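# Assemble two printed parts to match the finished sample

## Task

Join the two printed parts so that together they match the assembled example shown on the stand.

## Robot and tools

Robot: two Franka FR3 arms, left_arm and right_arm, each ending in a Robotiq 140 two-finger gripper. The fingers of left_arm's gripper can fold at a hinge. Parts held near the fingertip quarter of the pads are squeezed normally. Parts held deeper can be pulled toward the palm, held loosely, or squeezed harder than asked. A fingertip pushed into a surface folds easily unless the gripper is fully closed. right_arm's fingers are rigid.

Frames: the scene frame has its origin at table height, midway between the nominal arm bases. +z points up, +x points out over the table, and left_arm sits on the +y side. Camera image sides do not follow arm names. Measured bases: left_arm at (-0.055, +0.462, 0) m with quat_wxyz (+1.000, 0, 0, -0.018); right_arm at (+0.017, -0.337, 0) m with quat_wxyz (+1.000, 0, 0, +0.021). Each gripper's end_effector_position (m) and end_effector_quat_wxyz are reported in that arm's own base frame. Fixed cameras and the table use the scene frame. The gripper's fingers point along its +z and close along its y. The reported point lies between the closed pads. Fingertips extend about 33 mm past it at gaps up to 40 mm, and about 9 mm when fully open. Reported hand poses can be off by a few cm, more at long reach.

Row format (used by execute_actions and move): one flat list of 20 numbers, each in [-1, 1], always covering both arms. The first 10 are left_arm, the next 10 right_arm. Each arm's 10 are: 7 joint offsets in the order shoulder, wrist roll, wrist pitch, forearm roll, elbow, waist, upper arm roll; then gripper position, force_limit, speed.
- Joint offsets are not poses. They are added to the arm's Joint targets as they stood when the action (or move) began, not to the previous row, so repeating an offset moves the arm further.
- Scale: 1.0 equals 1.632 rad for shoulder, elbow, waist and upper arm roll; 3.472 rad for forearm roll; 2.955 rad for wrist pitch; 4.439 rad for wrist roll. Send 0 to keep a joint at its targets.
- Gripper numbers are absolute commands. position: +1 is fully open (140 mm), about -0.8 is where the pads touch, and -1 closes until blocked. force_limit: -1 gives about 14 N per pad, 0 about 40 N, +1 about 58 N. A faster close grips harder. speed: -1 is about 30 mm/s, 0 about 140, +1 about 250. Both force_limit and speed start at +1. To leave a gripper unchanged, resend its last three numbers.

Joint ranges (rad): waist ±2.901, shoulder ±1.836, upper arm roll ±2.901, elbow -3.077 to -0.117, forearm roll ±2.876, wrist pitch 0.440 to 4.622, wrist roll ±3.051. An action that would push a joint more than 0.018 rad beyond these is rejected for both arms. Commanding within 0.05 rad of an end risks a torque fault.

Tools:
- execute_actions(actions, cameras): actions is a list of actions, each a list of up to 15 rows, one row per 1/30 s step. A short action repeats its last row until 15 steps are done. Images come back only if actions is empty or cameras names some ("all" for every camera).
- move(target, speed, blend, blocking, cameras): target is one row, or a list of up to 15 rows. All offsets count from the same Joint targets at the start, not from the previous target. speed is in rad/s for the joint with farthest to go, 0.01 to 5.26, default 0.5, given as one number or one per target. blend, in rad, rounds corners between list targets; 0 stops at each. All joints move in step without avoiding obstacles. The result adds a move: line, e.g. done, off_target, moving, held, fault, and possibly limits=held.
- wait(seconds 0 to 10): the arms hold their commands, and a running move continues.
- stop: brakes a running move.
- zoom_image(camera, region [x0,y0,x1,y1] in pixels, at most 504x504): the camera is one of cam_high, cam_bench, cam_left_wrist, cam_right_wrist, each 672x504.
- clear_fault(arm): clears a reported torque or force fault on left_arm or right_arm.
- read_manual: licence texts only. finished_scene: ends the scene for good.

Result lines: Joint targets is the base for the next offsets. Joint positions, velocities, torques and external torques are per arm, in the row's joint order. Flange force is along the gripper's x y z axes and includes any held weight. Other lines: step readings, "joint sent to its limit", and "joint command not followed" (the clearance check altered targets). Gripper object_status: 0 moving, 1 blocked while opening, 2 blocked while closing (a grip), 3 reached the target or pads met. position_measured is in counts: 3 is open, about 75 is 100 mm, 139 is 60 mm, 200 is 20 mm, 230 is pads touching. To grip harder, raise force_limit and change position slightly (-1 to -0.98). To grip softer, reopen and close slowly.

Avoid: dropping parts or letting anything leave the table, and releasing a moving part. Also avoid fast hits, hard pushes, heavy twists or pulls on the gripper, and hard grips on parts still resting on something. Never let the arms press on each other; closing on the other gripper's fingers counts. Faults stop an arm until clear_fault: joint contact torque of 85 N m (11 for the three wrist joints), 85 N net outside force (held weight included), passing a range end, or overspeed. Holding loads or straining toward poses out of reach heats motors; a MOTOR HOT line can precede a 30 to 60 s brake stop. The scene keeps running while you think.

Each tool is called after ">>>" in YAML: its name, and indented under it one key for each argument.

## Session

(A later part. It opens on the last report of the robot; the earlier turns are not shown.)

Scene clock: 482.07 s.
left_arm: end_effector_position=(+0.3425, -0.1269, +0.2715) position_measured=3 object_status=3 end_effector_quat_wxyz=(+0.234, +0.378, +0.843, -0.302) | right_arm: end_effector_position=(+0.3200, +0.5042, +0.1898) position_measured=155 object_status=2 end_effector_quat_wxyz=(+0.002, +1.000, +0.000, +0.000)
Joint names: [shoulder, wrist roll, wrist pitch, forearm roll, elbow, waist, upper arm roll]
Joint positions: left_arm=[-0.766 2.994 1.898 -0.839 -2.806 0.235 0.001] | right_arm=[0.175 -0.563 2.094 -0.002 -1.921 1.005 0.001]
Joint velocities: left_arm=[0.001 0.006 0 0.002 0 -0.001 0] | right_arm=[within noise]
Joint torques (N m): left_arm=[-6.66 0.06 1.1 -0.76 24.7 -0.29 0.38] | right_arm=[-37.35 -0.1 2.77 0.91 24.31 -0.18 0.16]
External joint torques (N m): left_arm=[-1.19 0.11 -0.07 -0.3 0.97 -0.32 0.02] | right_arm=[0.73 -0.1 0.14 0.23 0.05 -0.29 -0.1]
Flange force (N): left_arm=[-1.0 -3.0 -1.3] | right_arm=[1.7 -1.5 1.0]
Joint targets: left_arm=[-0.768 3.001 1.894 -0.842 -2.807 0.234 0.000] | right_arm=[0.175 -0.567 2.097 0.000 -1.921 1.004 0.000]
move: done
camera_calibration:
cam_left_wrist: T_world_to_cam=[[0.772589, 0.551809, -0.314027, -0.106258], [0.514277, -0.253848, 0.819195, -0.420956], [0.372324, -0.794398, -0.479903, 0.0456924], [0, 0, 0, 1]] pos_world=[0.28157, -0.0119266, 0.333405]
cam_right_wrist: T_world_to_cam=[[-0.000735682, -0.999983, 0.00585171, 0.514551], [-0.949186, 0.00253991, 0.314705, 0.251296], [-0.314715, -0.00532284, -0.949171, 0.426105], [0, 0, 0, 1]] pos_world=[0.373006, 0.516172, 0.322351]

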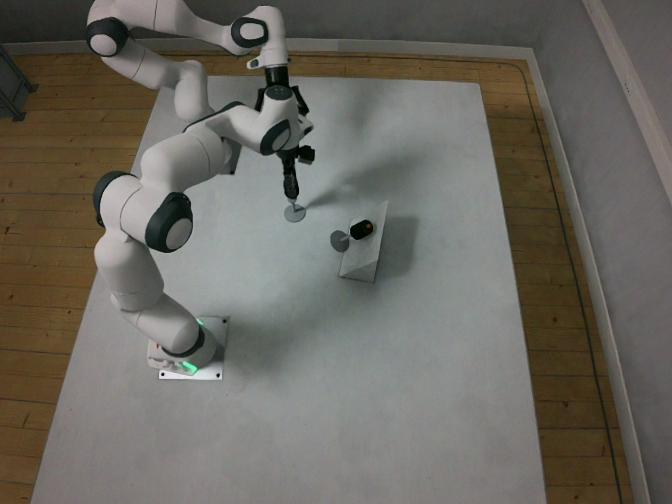

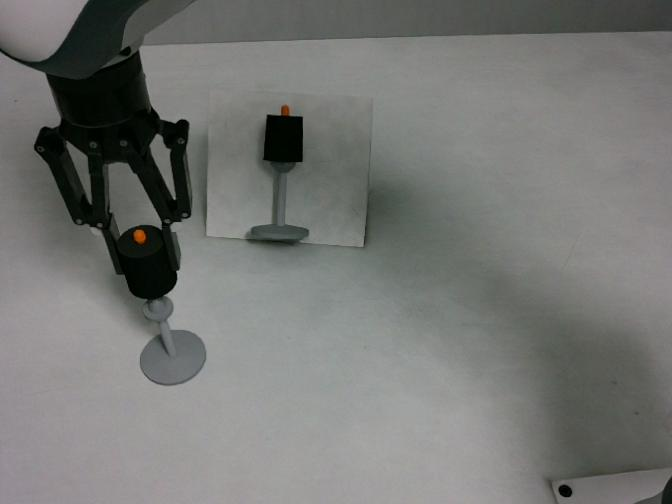

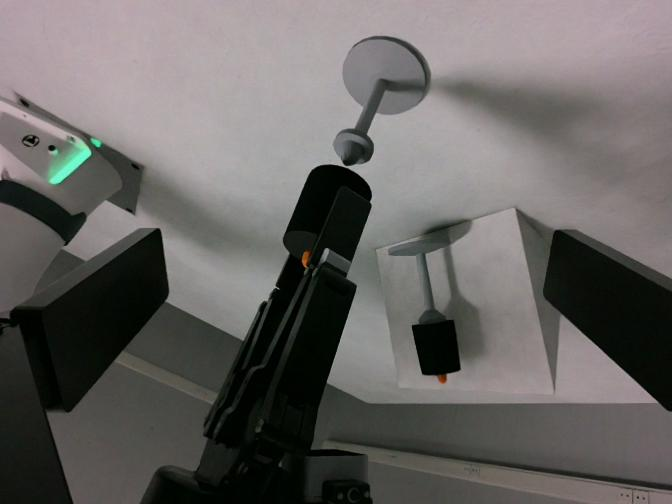

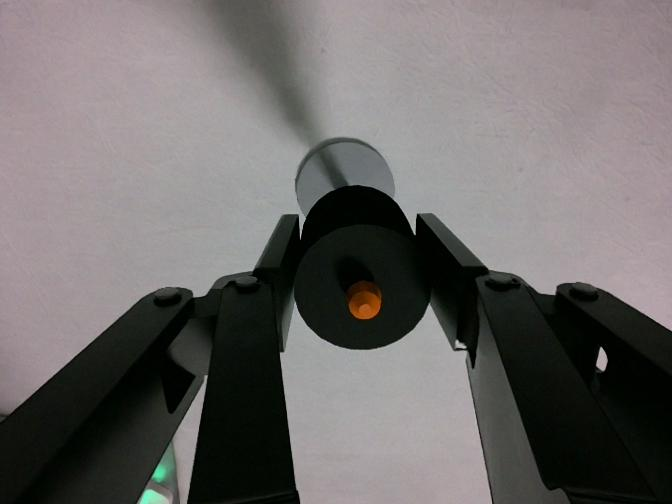

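>>> move:
  target: [0,0,0,0,0,0,0,1,1,1,0.00815,0.0012,0.00924,0,-0.00858,0.00325,0,-1,-0.1,-1]
  speed: 0.06
  cameras: ["cam_high","cam_bench","cam_left_wrist"]

>>> zoom_image:
  camera: "cam_left_wrist"
  region: [270, 100, 400, 240]

>>> zoom_image:
  camera: "cam_bench"
  region: [105, 225, 205, 335]

>>> zoom_image:
  camera: "cam_high"
  region: [270, 170, 320, 225]

Scene clock: 612.47 s.
left_arm: end_effector_position=(+0.3425, -0.1269, +0.2715) position_measured=3 object_status=3 end_effector_quat_wxyz=(+0.234, +0.379, +0.843, -0.301) | right_arm: end_effector_position=(+0.3188, +0.5055, +0.1783) position_measured=155 object_status=2 end_effector_quat_wxyz=(+0.001, +1.000, +0.001, +0.000)
Joint names: [shoulder, wrist roll, wrist pitch, forearm roll, elbow, waist, upper arm roll]
Joint positions: left_arm=[-0.766 2.996 1.898 -0.839 -2.806 0.235 0.001] | right_arm=[0.188 -0.563 2.12 -0.002 -1.934 1.008 0.001]
Joint velocities: left_arm=[within noise] | right_arm=[0 0 0.005 0.002 -0.001 0 0]
Joint torques (N m): left_arm=[-6.65 0.01 1.12 -0.77 24.68 -0.26 0.38] | right_arm=[-37.35 0.21 2.78 0.9 24 0.96 0.16]
External joint torques (N m): left_arm=[-1.15 0.06 -0.05 -0.31 0.99 -0.28 0.03] | right_arm=[0.82 0.21 0.15 0.24 -0.05 0.85 -0.09]
Flange force (N): left_arm=[-1.1 -2.9 -1.3] | right_arm=[0.1 -2.3 1.3]
Joint targets: left_arm=[-0.768 3.001 1.894 -0.842 -2.807 0.234 0.000] | right_arm=[0.188 -0.561 2.124 0.000 -1.935 1.009 0.000]
move: done
camera_calibration:
cam_left_wrist: T_world_to_cam=[[0.773638, 0.550968, -0.312919, -0.107045], [0.51297, -0.254713, 0.819746, -0.420756], [0.37195, -0.794705, -0.479685, 0.0456349], [0, 0, 0, 1]] pos_world=[0.281675, -0.011927, 0.333307]
Images, in order (width x height): cam_high 672x504, cam_bench 672x504, cam_left_wrist 672x504.

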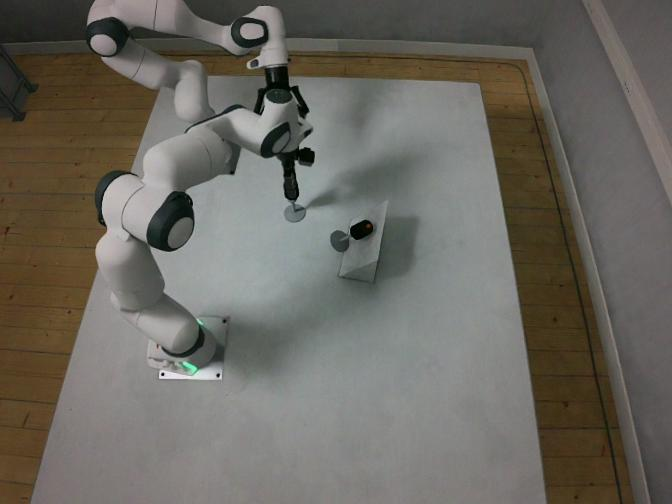

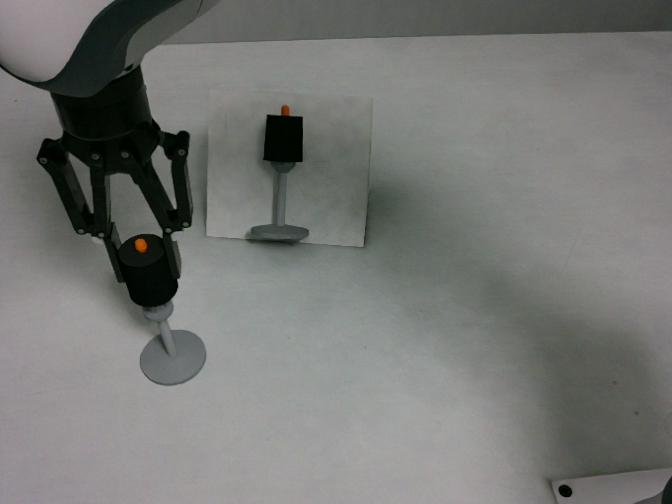

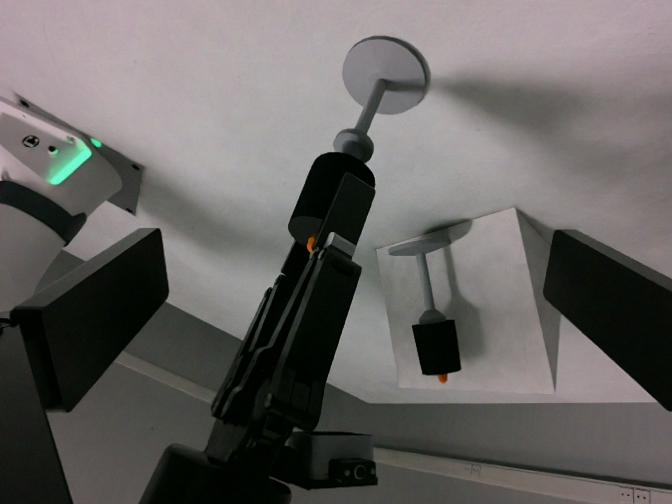

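Scaled by 3.600.

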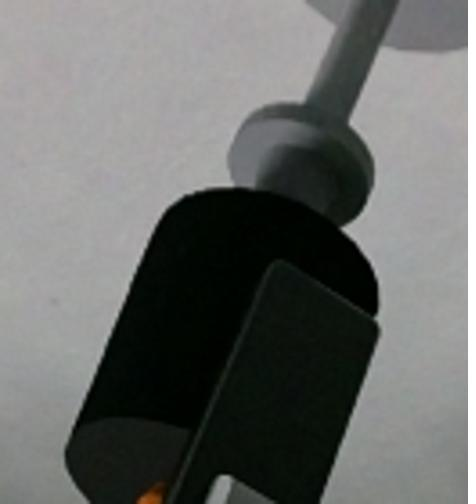

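Scaled by 4.582.

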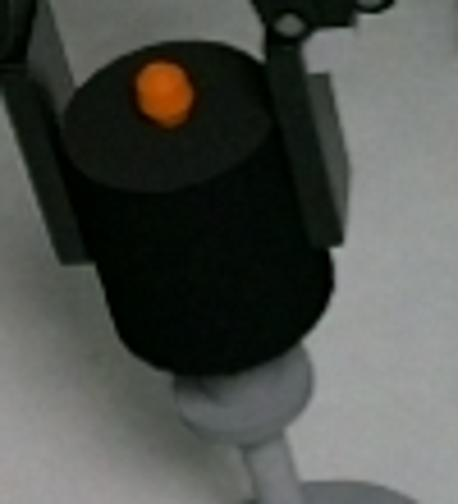

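Scaled by 9.164.

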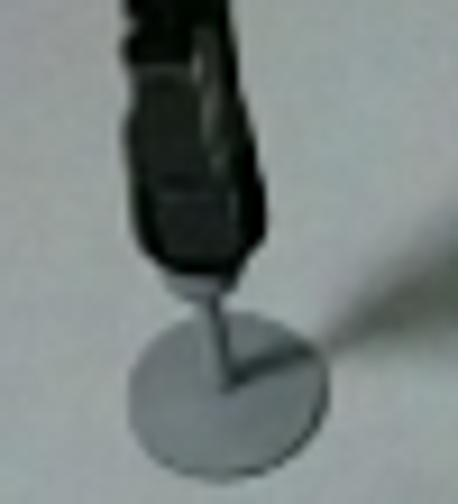

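>>> move:
  target: [0,0,0,0,0,0,0,1,1,1,0.0046,0.0010,0.0036,0,-0.0020,0.0034,0,-1,-0.1,-1]
  speed: 0.05
  cameras: ["cam_high","cam_bench","cam_left_wrist","cam_right_wrist"]

>>> zoom_image:
  camera: "cam_left_wrist"
  region: [270, 100, 400, 240]

>>> zoom_image:
  camera: "cam_bench"
  region: [105, 235, 205, 345]

>>> zoom_image:
  camera: "cam_high"
  region: [270, 170, 320, 225]

Scene clock: 641.73 s.
left_arm: end_effector_position=(+0.3425, -0.1269, +0.2715) position_measured=3 object_status=3 end_effector_quat_wxyz=(+0.234, +0.379, +0.843, -0.301) | right_arm: end_effector_position=(+0.3164, +0.5080, +0.1735) position_measured=155 object_status=2 end_effector_quat_wxyz=(+0.001, +1.000, +0.004, +0.000)
Joint names: [shoulder, wrist roll, wrist pitch, forearm roll, elbow, waist, upper arm roll]
Joint positions: left_arm=[-0.766 2.996 1.898 -0.839 -2.806 0.235 0.001] | right_arm=[0.195 -0.563 2.131 -0.002 -1.938 1.014 0.001]
Joint velocities: left_arm=[within noise] | right_arm=[0 0 0.004 0 0 0.001 0]
Joint torques (N m): left_arm=[-6.7 0.03 1.12 -0.77 24.73 -0.28 0.39] | right_arm=[-37.35 0.33 2.77 0.89 23.88 0.99 0.16]
External joint torques (N m): left_arm=[-1.18 0.08 -0.05 -0.3 0.99 -0.26 0.08] | right_arm=[1.09 0.33 0.14 0.23 -0.12 0.81 -0.18]
Flange force (N): left_arm=[-1.0 -2.9 -1.5] | right_arm=[0.3 -2.8 1.6]
Joint targets: left_arm=[-0.768 3.001 1.894 -0.842 -2.807 0.234 0.000] | right_arm=[0.196 -0.557 2.135 0.000 -1.938 1.015 0.000]
move: done
camera_calibration:
cam_left_wrist: T_world_to_cam=[[0.773638, 0.550968, -0.312919, -0.107045], [0.51297, -0.254713, 0.819746, -0.420756], [0.37195, -0.794705, -0.479685, 0.0456349], [0, 0, 0, 1]] pos_world=[0.281675, -0.011927, 0.333307]
cam_right_wrist: T_world_to_cam=[[0.00712999, -0.99996, 0.00532571, 0.51599], [-0.949233, -0.00509311, 0.314533, 0.25693], [-0.314493, -0.00729795, -0.949232, 0.410451], [0, 0, 0, 1]] pos_world=[0.369292, 0.520273, 0.306052]

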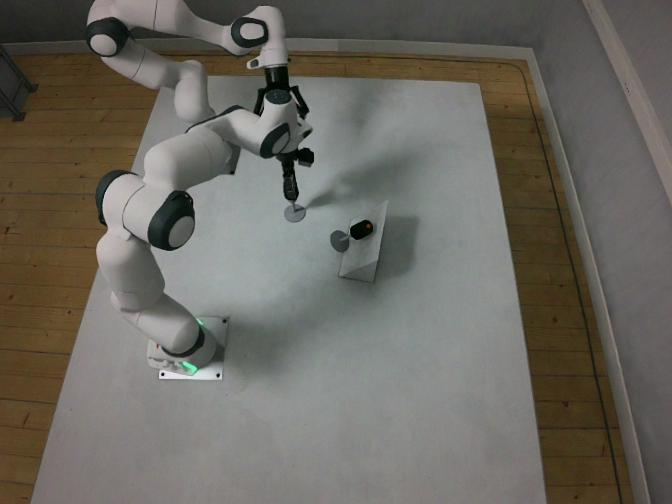

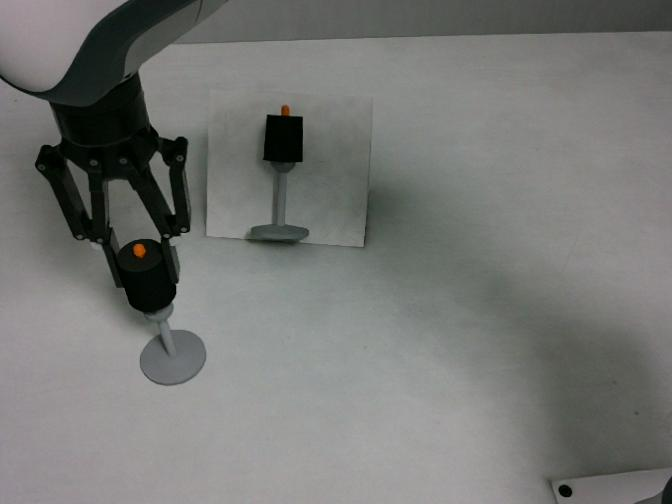

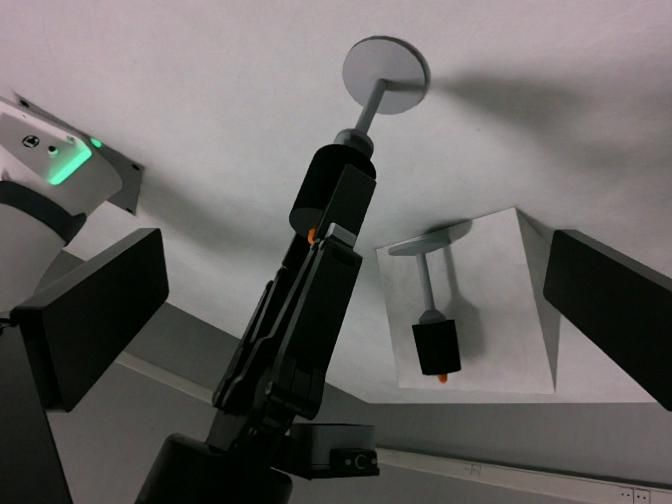

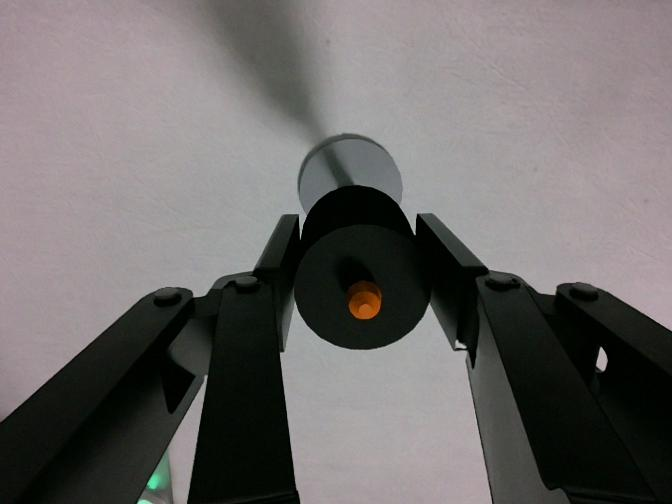

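Scaled by 3.600.

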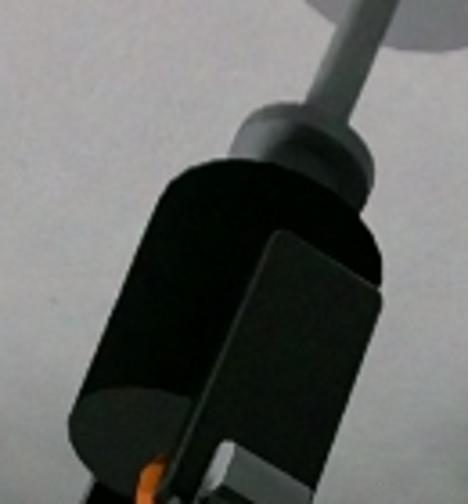

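Scaled by 4.582.

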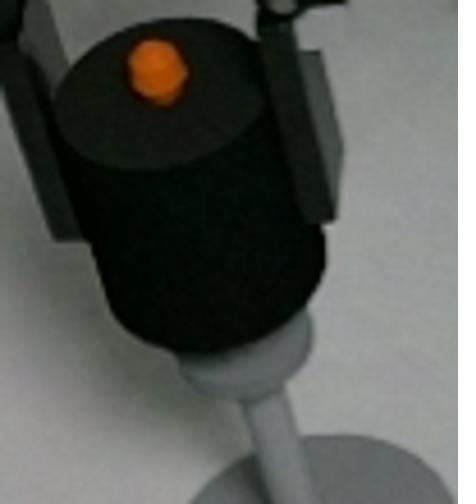

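Scaled by 9.164.

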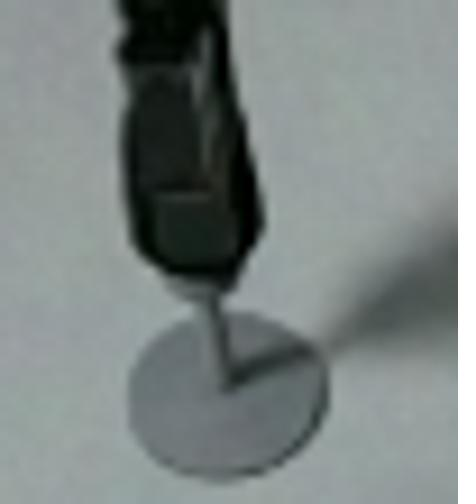

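>>> move:
  target: [0,0,0,0,0,0,0,1,1,1,0.0053,0,0.0062,0,-0.0060,0,0,-1,-0.1,-1]
  speed: 0.02
  cameras: ["cam_bench","cam_left_wrist"]

>>> zoom_image:
  camera: "cam_left_wrist"
  region: [270, 100, 400, 240]

>>> zoom_image:
  camera: "cam_bench"
  region: [105, 235, 205, 345]

Scene clock: 664.63 s.
left_arm: end_effector_position=(+0.3425, -0.1269, +0.2715) position_measured=3 object_status=3 end_effector_quat_wxyz=(+0.234, +0.379, +0.843, -0.301) | right_arm: end_effector_position=(+0.3164, +0.5080, +0.1655) position_measured=155 object_status=2 end_effector_quat_wxyz=(+0.001, +1.000, +0.004, +0.000)
Joint names: [shoulder, wrist roll, wrist pitch, forearm roll, elbow, waist, upper arm roll]
Joint positions: left_arm=[-0.766 2.996 1.898 -0.839 -2.806 0.235 0.001] | right_arm=[0.204 -0.562 2.149 -0.002 -1.947 1.014 0.001]
Joint velocities: left_arm=[within noise] | right_arm=[-0.001 -0.002 0.005 0 0 0.001 0]
Joint torques (N m): left_arm=[-6.68 0.02 1.11 -0.76 24.67 -0.28 0.4] | right_arm=[-37.49 0.36 2.79 0.88 23.69 1 0.22]
External joint torques (N m): left_arm=[-1.22 0.07 -0.06 -0.3 0.93 -0.3 0.05] | right_arm=[1.16 0.36 0.15 0.23 -0.27 1.01 0.05]
Flange force (N): left_arm=[-0.9 -3.2 -1.4] | right_arm=[-0.3 -2.7 1.9]
Joint targets: left_arm=[-0.768 3.001 1.894 -0.842 -2.807 0.234 0.000] | right_arm=[0.204 -0.557 2.153 0.000 -1.948 1.015 0.000]
move: done
camera_calibration:
cam_left_wrist: T_world_to_cam=[[0.773638, 0.550968, -0.312919, -0.107045], [0.51297, -0.254713, 0.819746, -0.420756], [0.37195, -0.794705, -0.479685, 0.0456349], [0, 0, 0, 1]] pos_world=[0.281675, -0.011927, 0.333307]
Images, in order (width x height): cam_bench 672x504, cam_left_wrist 672x504.

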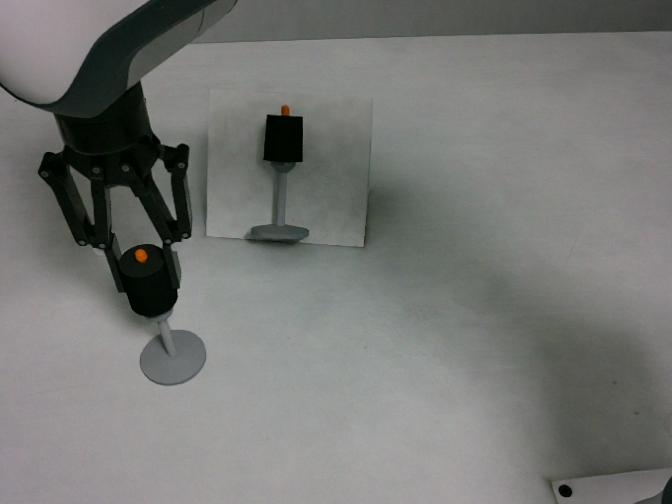

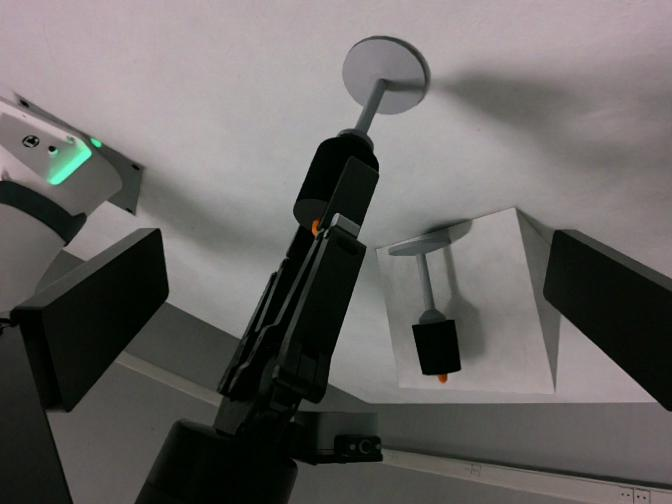

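Scaled by 3.600.

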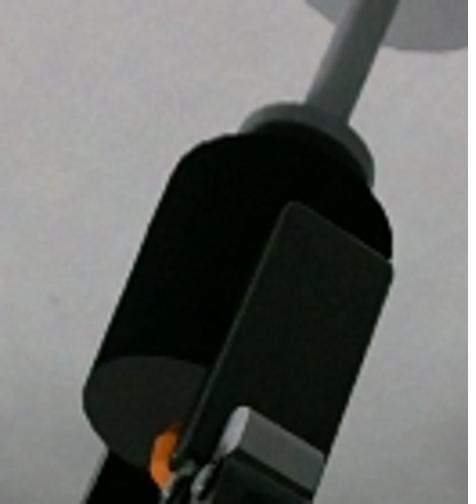

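Scaled by 4.582.

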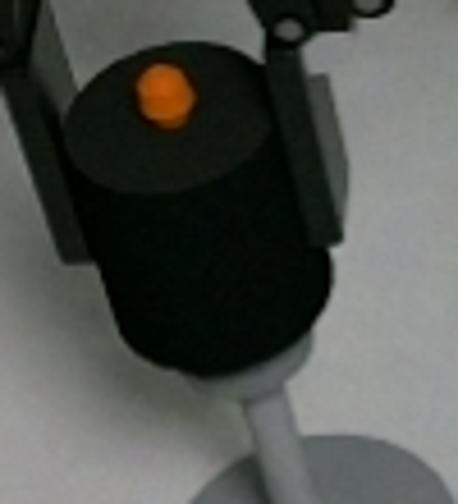

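>>> move:
  target: [0,0,0,0,0,0,0,1,1,1,0.0045,0,0.0050,0,-0.0045,0,0,-1,-0.1,-1]
  speed: 0.015
  cameras: ["cam_bench","cam_left_wrist"]

>>> zoom_image:
  camera: "cam_left_wrist"
  region: [270, 20, 440, 240]

>>> zoom_image:
  camera: "cam_bench"
  region: [105, 235, 205, 345]

Scene clock: 673.23 s.
left_arm: end_effector_position=(+0.3425, -0.1269, +0.2715) position_measured=3 object_status=3 end_effector_quat_wxyz=(+0.234, +0.379, +0.843, -0.301) | right_arm: end_effector_position=(+0.3164, +0.5080, +0.1591) position_measured=155 object_status=2 end_effector_quat_wxyz=(+0.001, +1.000, +0.004, +0.000)
Joint names: [shoulder, wrist roll, wrist pitch, forearm roll, elbow, waist, upper arm roll]
Joint positions: left_arm=[-0.766 2.996 1.898 -0.839 -2.806 0.235 0.001] | right_arm=[0.211 -0.562 2.164 -0.002 -1.955 1.014 0.001]
Joint velocities: left_arm=[within noise] | right_arm=[0 -0.001 0.004 0.001 -0.001 0.002 0]
Joint torques (N m): left_arm=[-6.7 0.03 1.12 -0.77 24.67 -0.3 0.34] | right_arm=[-37.59 0.34 2.85 0.88 23.64 0.98 0.24]
External joint torques (N m): left_arm=[-1.19 0.08 -0.06 -0.3 0.92 -0.31 -0.01] | right_arm=[1.3 0.34 0.19 0.22 -0.29 0.73 -0.17]
Flange force (N): left_arm=[-1.0 -3.2 -1.2] | right_arm=[0.2 -2.6 2.3]
Joint targets: left_arm=[-0.768 3.001 1.894 -0.842 -2.807 0.234 0.000] | right_arm=[0.212 -0.557 2.168 0.000 -1.955 1.015 0.000]
move: done
camera_calibration:
cam_left_wrist: T_world_to_cam=[[0.773638, 0.550968, -0.312919, -0.107045], [0.51297, -0.254713, 0.819746, -0.420756], [0.37195, -0.794705, -0.479685, 0.0456349], [0, 0, 0, 1]] pos_world=[0.281675, -0.011927, 0.333307]
Images, in order (width x height): cam_bench 672x504, cam_left_wrist 672x504.

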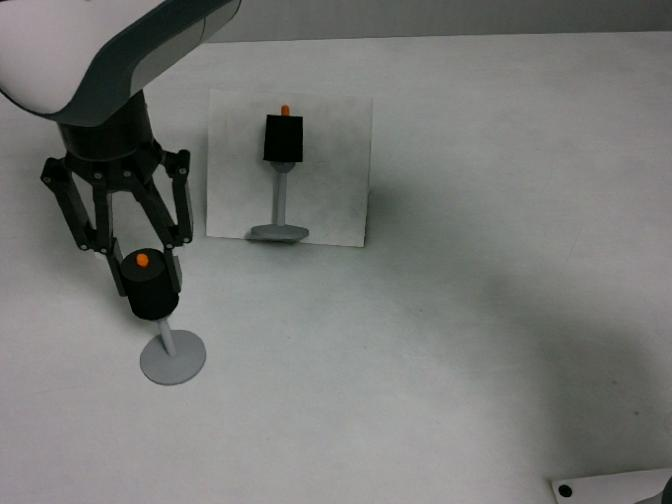

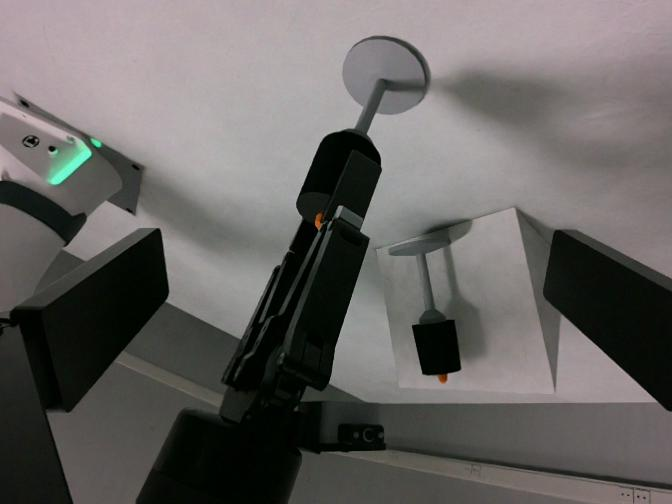

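Scaled by 2.291.

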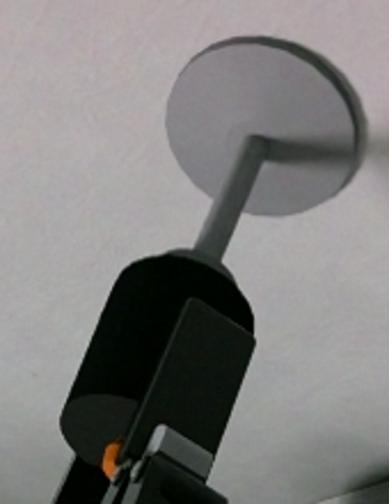

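Scaled by 4.582.

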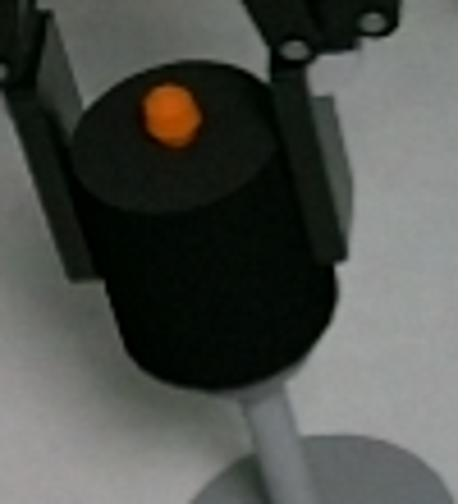

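>>> move:
  target: [0,0,0,0,0,0,0,1,1,1,0.0028,0,0.0031,0,-0.0028,0,0,-1,-0.1,-1]
  speed: 0.01
  cameras: ["cam_bench","cam_left_wrist"]

>>> zoom_image:
  camera: "cam_left_wrist"
  region: [290, 80, 410, 200]

>>> zoom_image:
  camera: "cam_bench"
  region: [105, 235, 205, 345]

Scene clock: 684.17 s.
left_arm: end_effector_position=(+0.3425, -0.1269, +0.2715) position_measured=3 object_status=3 end_effector_quat_wxyz=(+0.234, +0.379, +0.843, -0.301) | right_arm: end_effector_position=(+0.3164, +0.5081, +0.1551) position_measured=155 object_status=2 end_effector_quat_wxyz=(+0.001, +1.000, +0.004, +0.000)
Joint names: [shoulder, wrist roll, wrist pitch, forearm roll, elbow, waist, upper arm roll]
Joint positions: left_arm=[-0.766 2.996 1.898 -0.839 -2.806 0.235 0.001] | right_arm=[0.216 -0.562 2.173 -0.002 -1.959 1.014 0.001]
Joint velocities: left_arm=[within noise] | right_arm=[0 0.001 0.004 -0.002 -0.001 0.002 0]
Joint torques (N m): left_arm=[-6.69 0.05 1.11 -0.77 24.73 -0.26 0.33] | right_arm=[-37.64 0.37 2.8 0.87 23.48 0.97 0.24]
External joint torques (N m): left_arm=[-1.25 0.1 -0.06 -0.31 1.03 -0.29 -0.03] | right_arm=[1.22 0.37 0.16 0.22 -0.29 0.89 -0.01]
Flange force (N): left_arm=[-1.1 -3.2 -1.4] | right_arm=[-0.2 -2.6 2.1]
Joint targets: left_arm=[-0.768 3.001 1.894 -0.842 -2.807 0.234 0.000] | right_arm=[0.216 -0.557 2.177 0.000 -1.960 1.015 0.000]
move: done
camera_calibration:
cam_left_wrist: T_world_to_cam=[[0.773638, 0.550968, -0.312919, -0.107045], [0.51297, -0.254713, 0.819746, -0.420756], [0.37195, -0.794705, -0.479685, 0.0456349], [0, 0, 0, 1]] pos_world=[0.281675, -0.011927, 0.333307]
Images, in order (width x height): cam_bench 672x504, cam_left_wrist 672x504.

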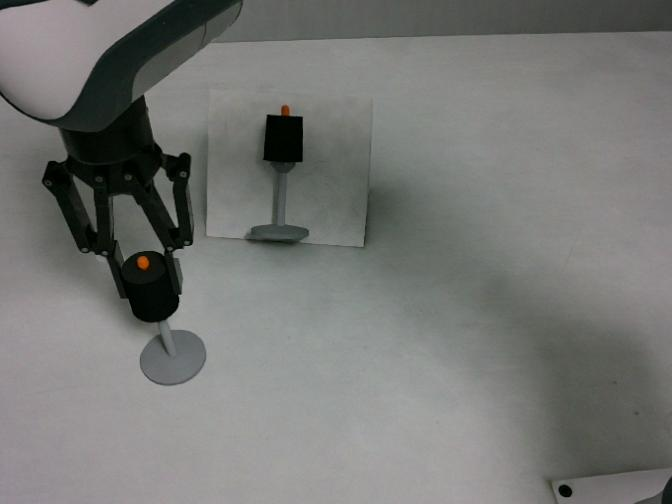

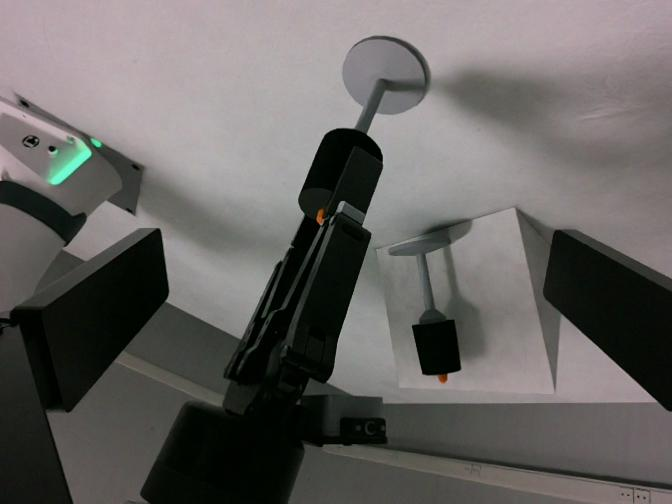

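Scaled by 4.200.

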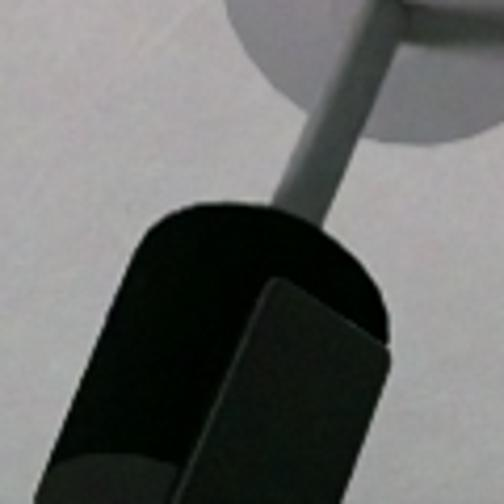

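Scaled by 4.582.

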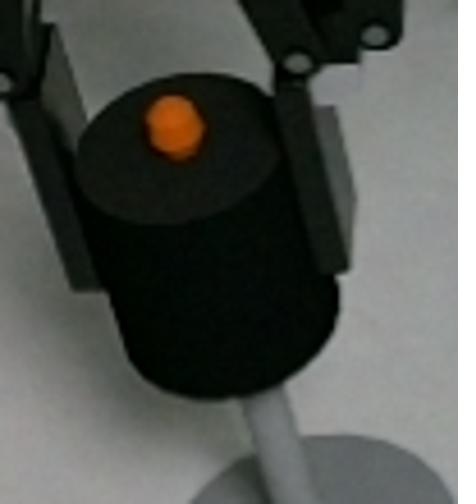

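>>> move:
  target: [0,0,0,0,0,0,0,1,1,1,0.0021,0,0.0023,0,-0.0021,0,0,-1,-0.1,-1]
  speed: 0.01

Scene clock: 689.47 s.
left_arm: end_effector_position=(+0.3425, -0.1269, +0.2715) position_measured=3 object_status=3 end_effector_quat_wxyz=(+0.234, +0.379, +0.843, -0.301) | right_arm: end_effector_position=(+0.3164, +0.5081, +0.1521) position_measured=155 object_status=2 end_effector_quat_wxyz=(+0.001, +1.000, +0.004, +0.000)
Joint names: [shoulder, wrist roll, wrist pitch, forearm roll, elbow, waist, upper arm roll]
Joint positions: left_arm=[-0.766 2.996 1.898 -0.839 -2.806 0.235 0.001] | right_arm=[0.219 -0.562 2.18 -0.002 -1.963 1.014 0.001]
Joint velocities: left_arm=[within noise] | right_arm=[-0.001 0 0.003 0 0 0 -0.001]
Joint torques (N m): left_arm=[-6.68 0.01 1.11 -0.76 24.67 -0.24 0.34] | right_arm=[-37.72 0.36 2.84 0.88 23.49 1.02 0.24]
External joint torques (N m): left_arm=[-1.2 0.06 -0.06 -0.29 0.93 -0.28 -0.04] | right_arm=[1.22 0.36 0.19 0.24 -0.28 0.91 -0.05]
Flange force (N): left_arm=[-1.0 -3.2 -1.3] | right_arm=[-0.2 -2.6 2.2]
Joint targets: left_arm=[-0.768 3.001 1.894 -0.842 -2.807 0.234 0.000] | right_arm=[0.220 -0.557 2.184 0.000 -1.963 1.015 0.000]
move: done

>>> move:
  target: [0,0,0,0,0,0,0,1,1,1,0.0014,0,0.0015,0,-0.0014,0,0,-1,-0.1,-1]
  speed: 0.01

Scene clock: 693.63 s.
left_arm: end_effector_position=(+0.3425, -0.1269, +0.2715) position_measured=3 object_status=3 end_effector_quat_wxyz=(+0.234, +0.379, +0.843, -0.301) | right_arm: end_effector_position=(+0.3164, +0.5080, +0.1501) position_measured=155 object_status=2 end_effector_quat_wxyz=(+0.001, +1.000, +0.004, +0.000)
Joint names: [shoulder, wrist roll, wrist pitch, forearm roll, elbow, waist, upper arm roll]
Joint positions: left_arm=[-0.766 2.996 1.898 -0.839 -2.806 0.235 0.001] | right_arm=[0.221 -0.562 2.185 -0.002 -1.965 1.014 0.001]
Joint torques (N m): left_arm=[-6.64 0.01 1.12 -0.77 24.72 -0.28 0.42] | right_arm=[-37.74 0.35 2.81 0.87 23.47 1.01 0.24]
External joint torques (N m): left_arm=[-1.2 0.07 -0.05 -0.31 1.02 -0.32 0.06] | right_arm=[1.19 0.35 0.17 0.23 -0.2 0.79 -0.15]
Flange force (N): left_arm=[-1.2 -3.0 -1.4] | right_arm=[0.1 -2.7 2.0]
Joint targets: left_arm=[-0.768 3.001 1.894 -0.842 -2.807 0.234 0.000] | right_arm=[0.222 -0.557 2.188 0.000 -1.965 1.015 0.000]
move: done

>>> move:
  target: [0,0,0,0,0,0,0,1,1,1,0.0014,0,0.0015,0,-0.0014,0,0,-1,-0.1,-1]
  speed: 0.01
  cameras: ["cam_left_wrist","cam_bench","cam_high"]

>>> zoom_image:
  camera: "cam_left_wrist"
  region: [290, 20, 450, 240]

>>> zoom_image:
  camera: "cam_bench"
  region: [105, 235, 225, 395]

Scene clock: 699.77 s.
left_arm: end_effector_position=(+0.3425, -0.1269, +0.2715) position_measured=3 object_status=3 end_effector_quat_wxyz=(+0.234, +0.379, +0.843, -0.301) | right_arm: end_effector_position=(+0.3167, +0.5086, +0.1500) position_measured=155 object_status=2 end_effector_quat_wxyz=(+0.000, +1.000, +0.004, +0.001)
Joint names: [shoulder, wrist roll, wrist pitch, forearm roll, elbow, waist, upper arm roll]
Joint positions: left_arm=[-0.766 2.996 1.898 -0.839 -2.806 0.235 0.001] | right_arm=[0.221 -0.562 2.188 -0.002 -1.966 1.014 0.001]
Joint torques (N m): left_arm=[-6.64 0.05 1.12 -0.77 24.73 -0.28 0.29] | right_arm=[-36.33 0.36 3 0.87 22.61 0.97 0.29]
External joint torques (N m): left_arm=[-1.17 0.1 -0.05 -0.3 1.01 -0.3 -0.05] | right_arm=[2.58 0.36 0.37 0.22 -1.02 0.75 -0.1]
Flange force (N): left_arm=[-1.2 -2.9 -1.2] | right_arm=[0.4 -3.1 5.0]
Joint targets: left_arm=[-0.768 3.001 1.894 -0.842 -2.807 0.234 0.000] | right_arm=[0.224 -0.557 2.193 0.000 -1.968 1.015 0.000]
move: done
camera_calibration:
cam_left_wrist: T_world_to_cam=[[0.773638, 0.550968, -0.312919, -0.107045], [0.51297, -0.254713, 0.819746, -0.420756], [0.37195, -0.794705, -0.479685, 0.0456349], [0, 0, 0, 1]] pos_world=[0.281675, -0.011927, 0.333307]
Images, in order (width x height): cam_high 672x504, cam_bench 672x504, cam_left_wrist 672x504.

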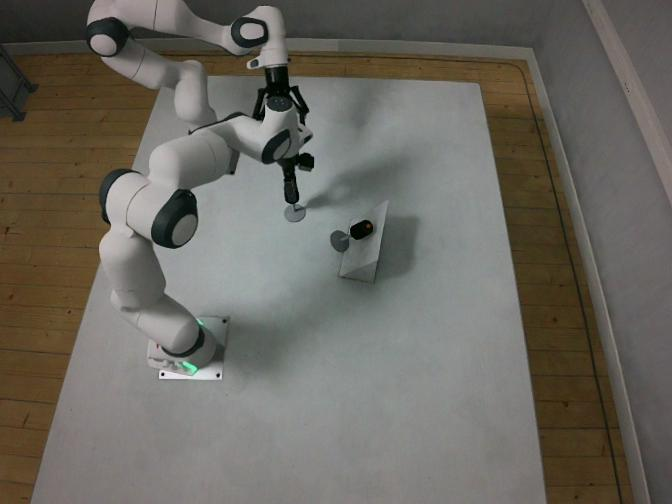

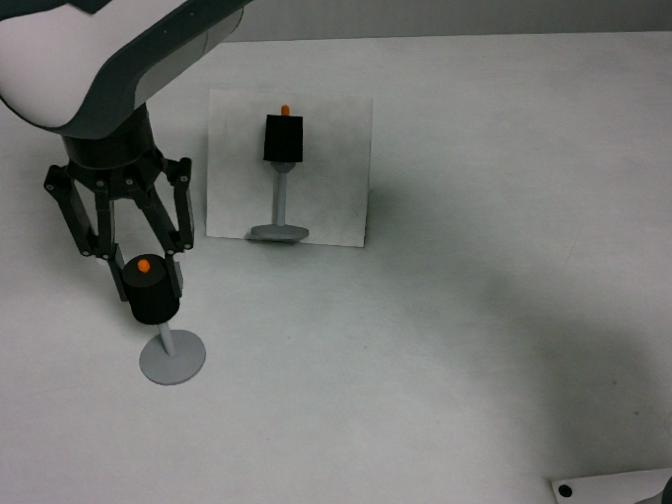

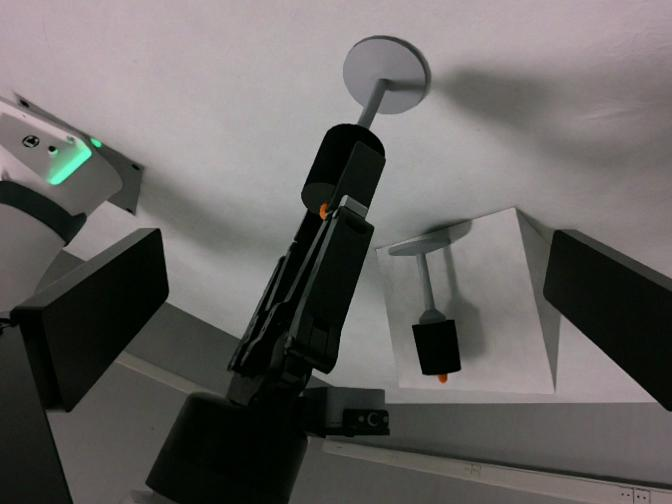

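Scaled by 2.291.

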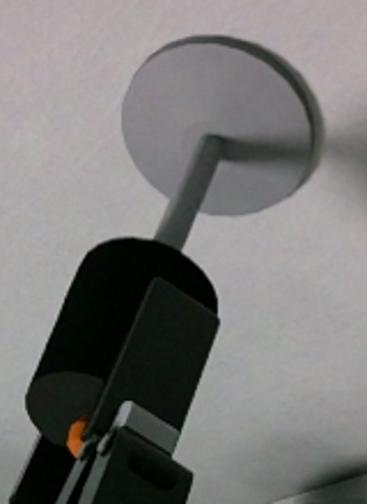

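Scaled by 3.150.

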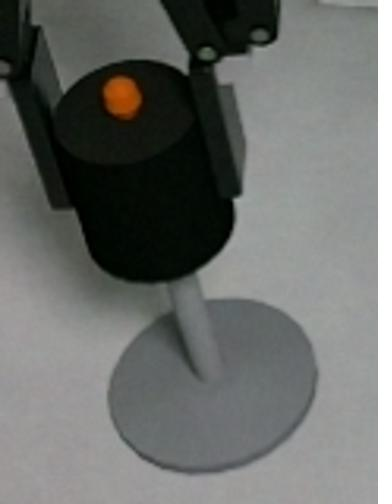

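>>> move:
  target: [0,0,0,0,0,0,0,1,1,1,0.0021,0,0.0023,0,-0.0021,0,0,-1,-0.1,-1]
  speed: 0.01

Scene clock: 706.87 s.
left_arm: end_effector_position=(+0.3425, -0.1269, +0.2715) position_measured=3 object_status=3 end_effector_quat_wxyz=(+0.234, +0.379, +0.843, -0.301) | right_arm: end_effector_position=(+0.3172, +0.5095, +0.1499) position_measured=155 object_status=2 end_effector_quat_wxyz=(-0.001, +1.000, +0.004, +0.002)
Joint names: [shoulder, wrist roll, wrist pitch, forearm roll, elbow, waist, upper arm roll]
Joint positions: left_arm=[-0.766 2.996 1.898 -0.839 -2.806 0.235 0.001] | right_arm=[0.221 -0.562 2.193 -0.002 -1.967 1.014 0.001]
Joint torques (N m): left_arm=[-6.68 0.02 1.12 -0.77 24.68 -0.31 0.32] | right_arm=[-33.65 0.36 3.36 0.85 21.14 0.91 0.29]
External joint torques (N m): left_arm=[-1.21 0.07 -0.06 -0.3 0.94 -0.35 -0.05] | right_arm=[5.25 0.36 0.72 0.21 -2.48 0.91 0.1]
Flange force (N): left_arm=[-1.1 -3.3 -1.1] | right_arm=[0.8 -4.3 10.6]
Joint targets: left_arm=[-0.768 3.001 1.894 -0.842 -2.807 0.234 0.000] | right_arm=[0.228 -0.557 2.199 0.000 -1.971 1.015 0.000]
move: done

>>> move:
  target: [0,0,0,0,0,0,0,1,1,1,-0.0035,0,-0.0038,0,0.0035,0,0,-1,-0.1,-1]
  speed: 0.02
  cameras: ["cam_right_wrist"]

Scene clock: 724.77 s.
left_arm: end_effector_position=(+0.3425, -0.1269, +0.2715) position_measured=3 object_status=3 end_effector_quat_wxyz=(+0.234, +0.379, +0.843, -0.301) | right_arm: end_effector_position=(+0.3170, +0.5093, +0.1501) position_measured=155 object_status=2 end_effector_quat_wxyz=(-0.001, +1.000, +0.004, +0.002)
Joint names: [shoulder, wrist roll, wrist pitch, forearm roll, elbow, waist, upper arm roll]
Joint positions: left_arm=[-0.766 2.996 1.898 -0.839 -2.806 0.235 0.001] | right_arm=[0.221 -0.562 2.191 -0.002 -1.966 1.014 0.001]
Joint torques (N m): left_arm=[-6.71 0 1.12 -0.77 24.7 -0.27 0.31] | right_arm=[-37.76 0.34 2.34 0.86 24.05 0.9 0.19]
External joint torques (N m): left_arm=[-1.19 0.05 -0.05 -0.3 0.98 -0.29 -0.05] | right_arm=[1.05 0.35 -0.3 0.22 0.45 0.62 -0.26]
Flange force (N): left_arm=[-1.2 -3.1 -1.2] | right_arm=[1.8 -4.9 0.1]
Joint targets: left_arm=[-0.768 3.001 1.894 -0.842 -2.807 0.234 0.000] | right_arm=[0.222 -0.557 2.188 0.000 -1.965 1.015 0.000]
move: done
camera_calibration:
cam_right_wrist: T_world_to_cam=[[0.00696489, -0.999976, 0.000635246, 0.518207], [-0.950094, -0.00641933, 0.311898, 0.266268], [-0.311887, -0.00277588, -0.950115, 0.385468], [0, 0, 0, 1]] pos_world=[0.369592, 0.520974, 0.282862]
Images, in order (width x height): cam_right_wrist 672x504.

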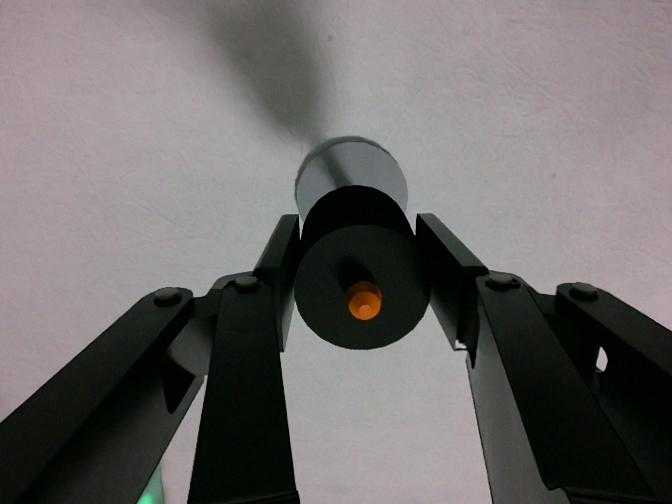

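>>> move:
  target: [0,0,0,0,0,0,0,1,1,1,0,0,0,0,0,0,0,0.2,-0.1,-1]
  cameras: ["cam_bench","cam_left_wrist","cam_right_wrist"]

>>> zoom_image:
  camera: "cam_left_wrist"
  region: [290, 20, 450, 240]

>>> zoom_image:
  camera: "cam_bench"
  region: [105, 235, 225, 395]

Scene clock: 731.07 s.
left_arm: end_effector_position=(+0.3425, -0.1269, +0.2715) position_measured=3 object_status=3 end_effector_quat_wxyz=(+0.234, +0.379, +0.843, -0.301) | right_arm: end_effector_position=(+0.3170, +0.5092, +0.1501) position_measured=104 object_status=0 end_effector_quat_wxyz=(-0.001, +1.000, +0.004, +0.002)
Joint names: [shoulder, wrist roll, wrist pitch, forearm roll, elbow, waist, upper arm roll]
Joint positions: left_arm=[-0.766 2.996 1.898 -0.839 -2.806 0.235 0.001] | right_arm=[0.221 -0.562 2.191 -0.002 -1.966 1.014 0.001]
Joint torques (N m): left_arm=[-6.68 0.05 1.12 -0.77 24.68 -0.26 0.41] | right_arm=[-37.8 0.34 2.41 0.85 24.04 0.86 0.28]
External joint torques (N m): left_arm=[-1.22 0.1 -0.05 -0.3 0.95 -0.27 0.05] | right_arm=[1.22 0.34 -0.25 0.21 0.31 0.87 0.1]
Flange force (N): left_arm=[-0.9 -3.1 -1.4] | right_arm=[1.3 -5.0 0.6]
Joint targets: left_arm=[-0.768 3.001 1.894 -0.842 -2.807 0.234 0.000] | right_arm=[0.222 -0.557 2.188 0.000 -1.965 1.015 0.000]
move: done
camera_calibration:
cam_left_wrist: T_world_to_cam=[[0.773638, 0.550968, -0.312919, -0.107045], [0.51297, -0.254713, 0.819746, -0.420756], [0.37195, -0.794705, -0.479685, 0.0456349], [0, 0, 0, 1]] pos_world=[0.281675, -0.011927, 0.333307]
cam_right_wrist: T_world_to_cam=[[0.00696886, -0.999975, 0.000949953, 0.518117], [-0.950025, -0.00632426, 0.312111, 0.266164], [-0.312097, -0.00307754, -0.950045, 0.385588], [0, 0, 0, 1]] pos_world=[0.369592, 0.520974, 0.282761]
Images, in order (width x height): cam_bench 672x504, cam_left_wrist 672x504, cam_right_wrist 672x504.

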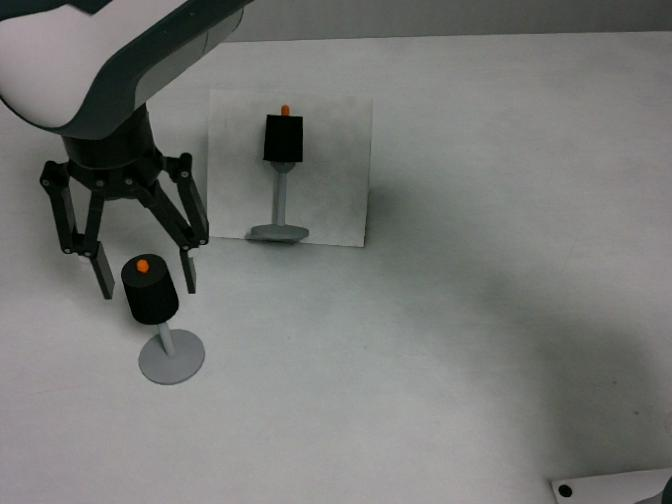

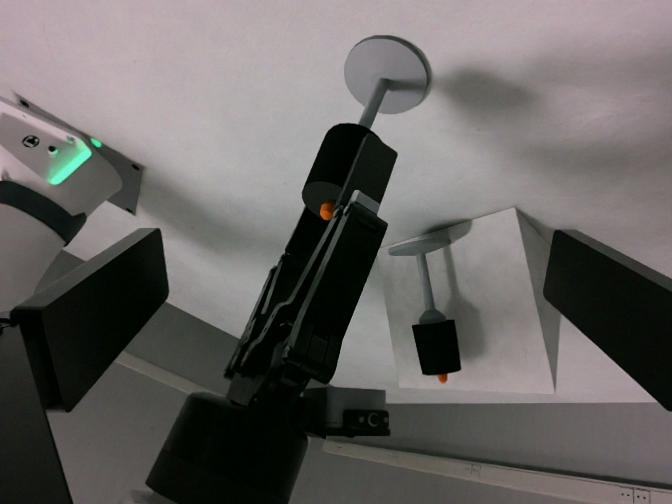

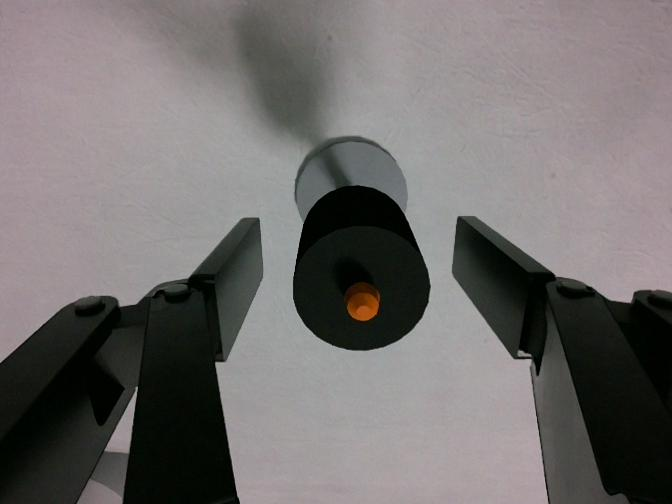

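Scaled by 2.291.

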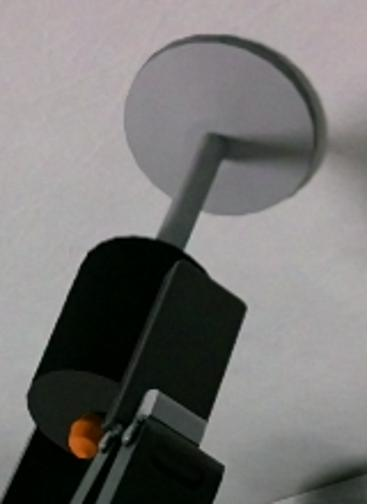

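Scaled by 3.150.

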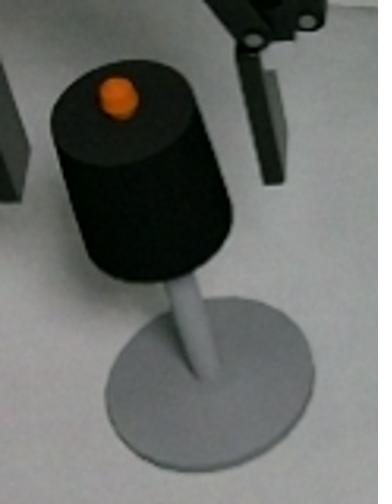

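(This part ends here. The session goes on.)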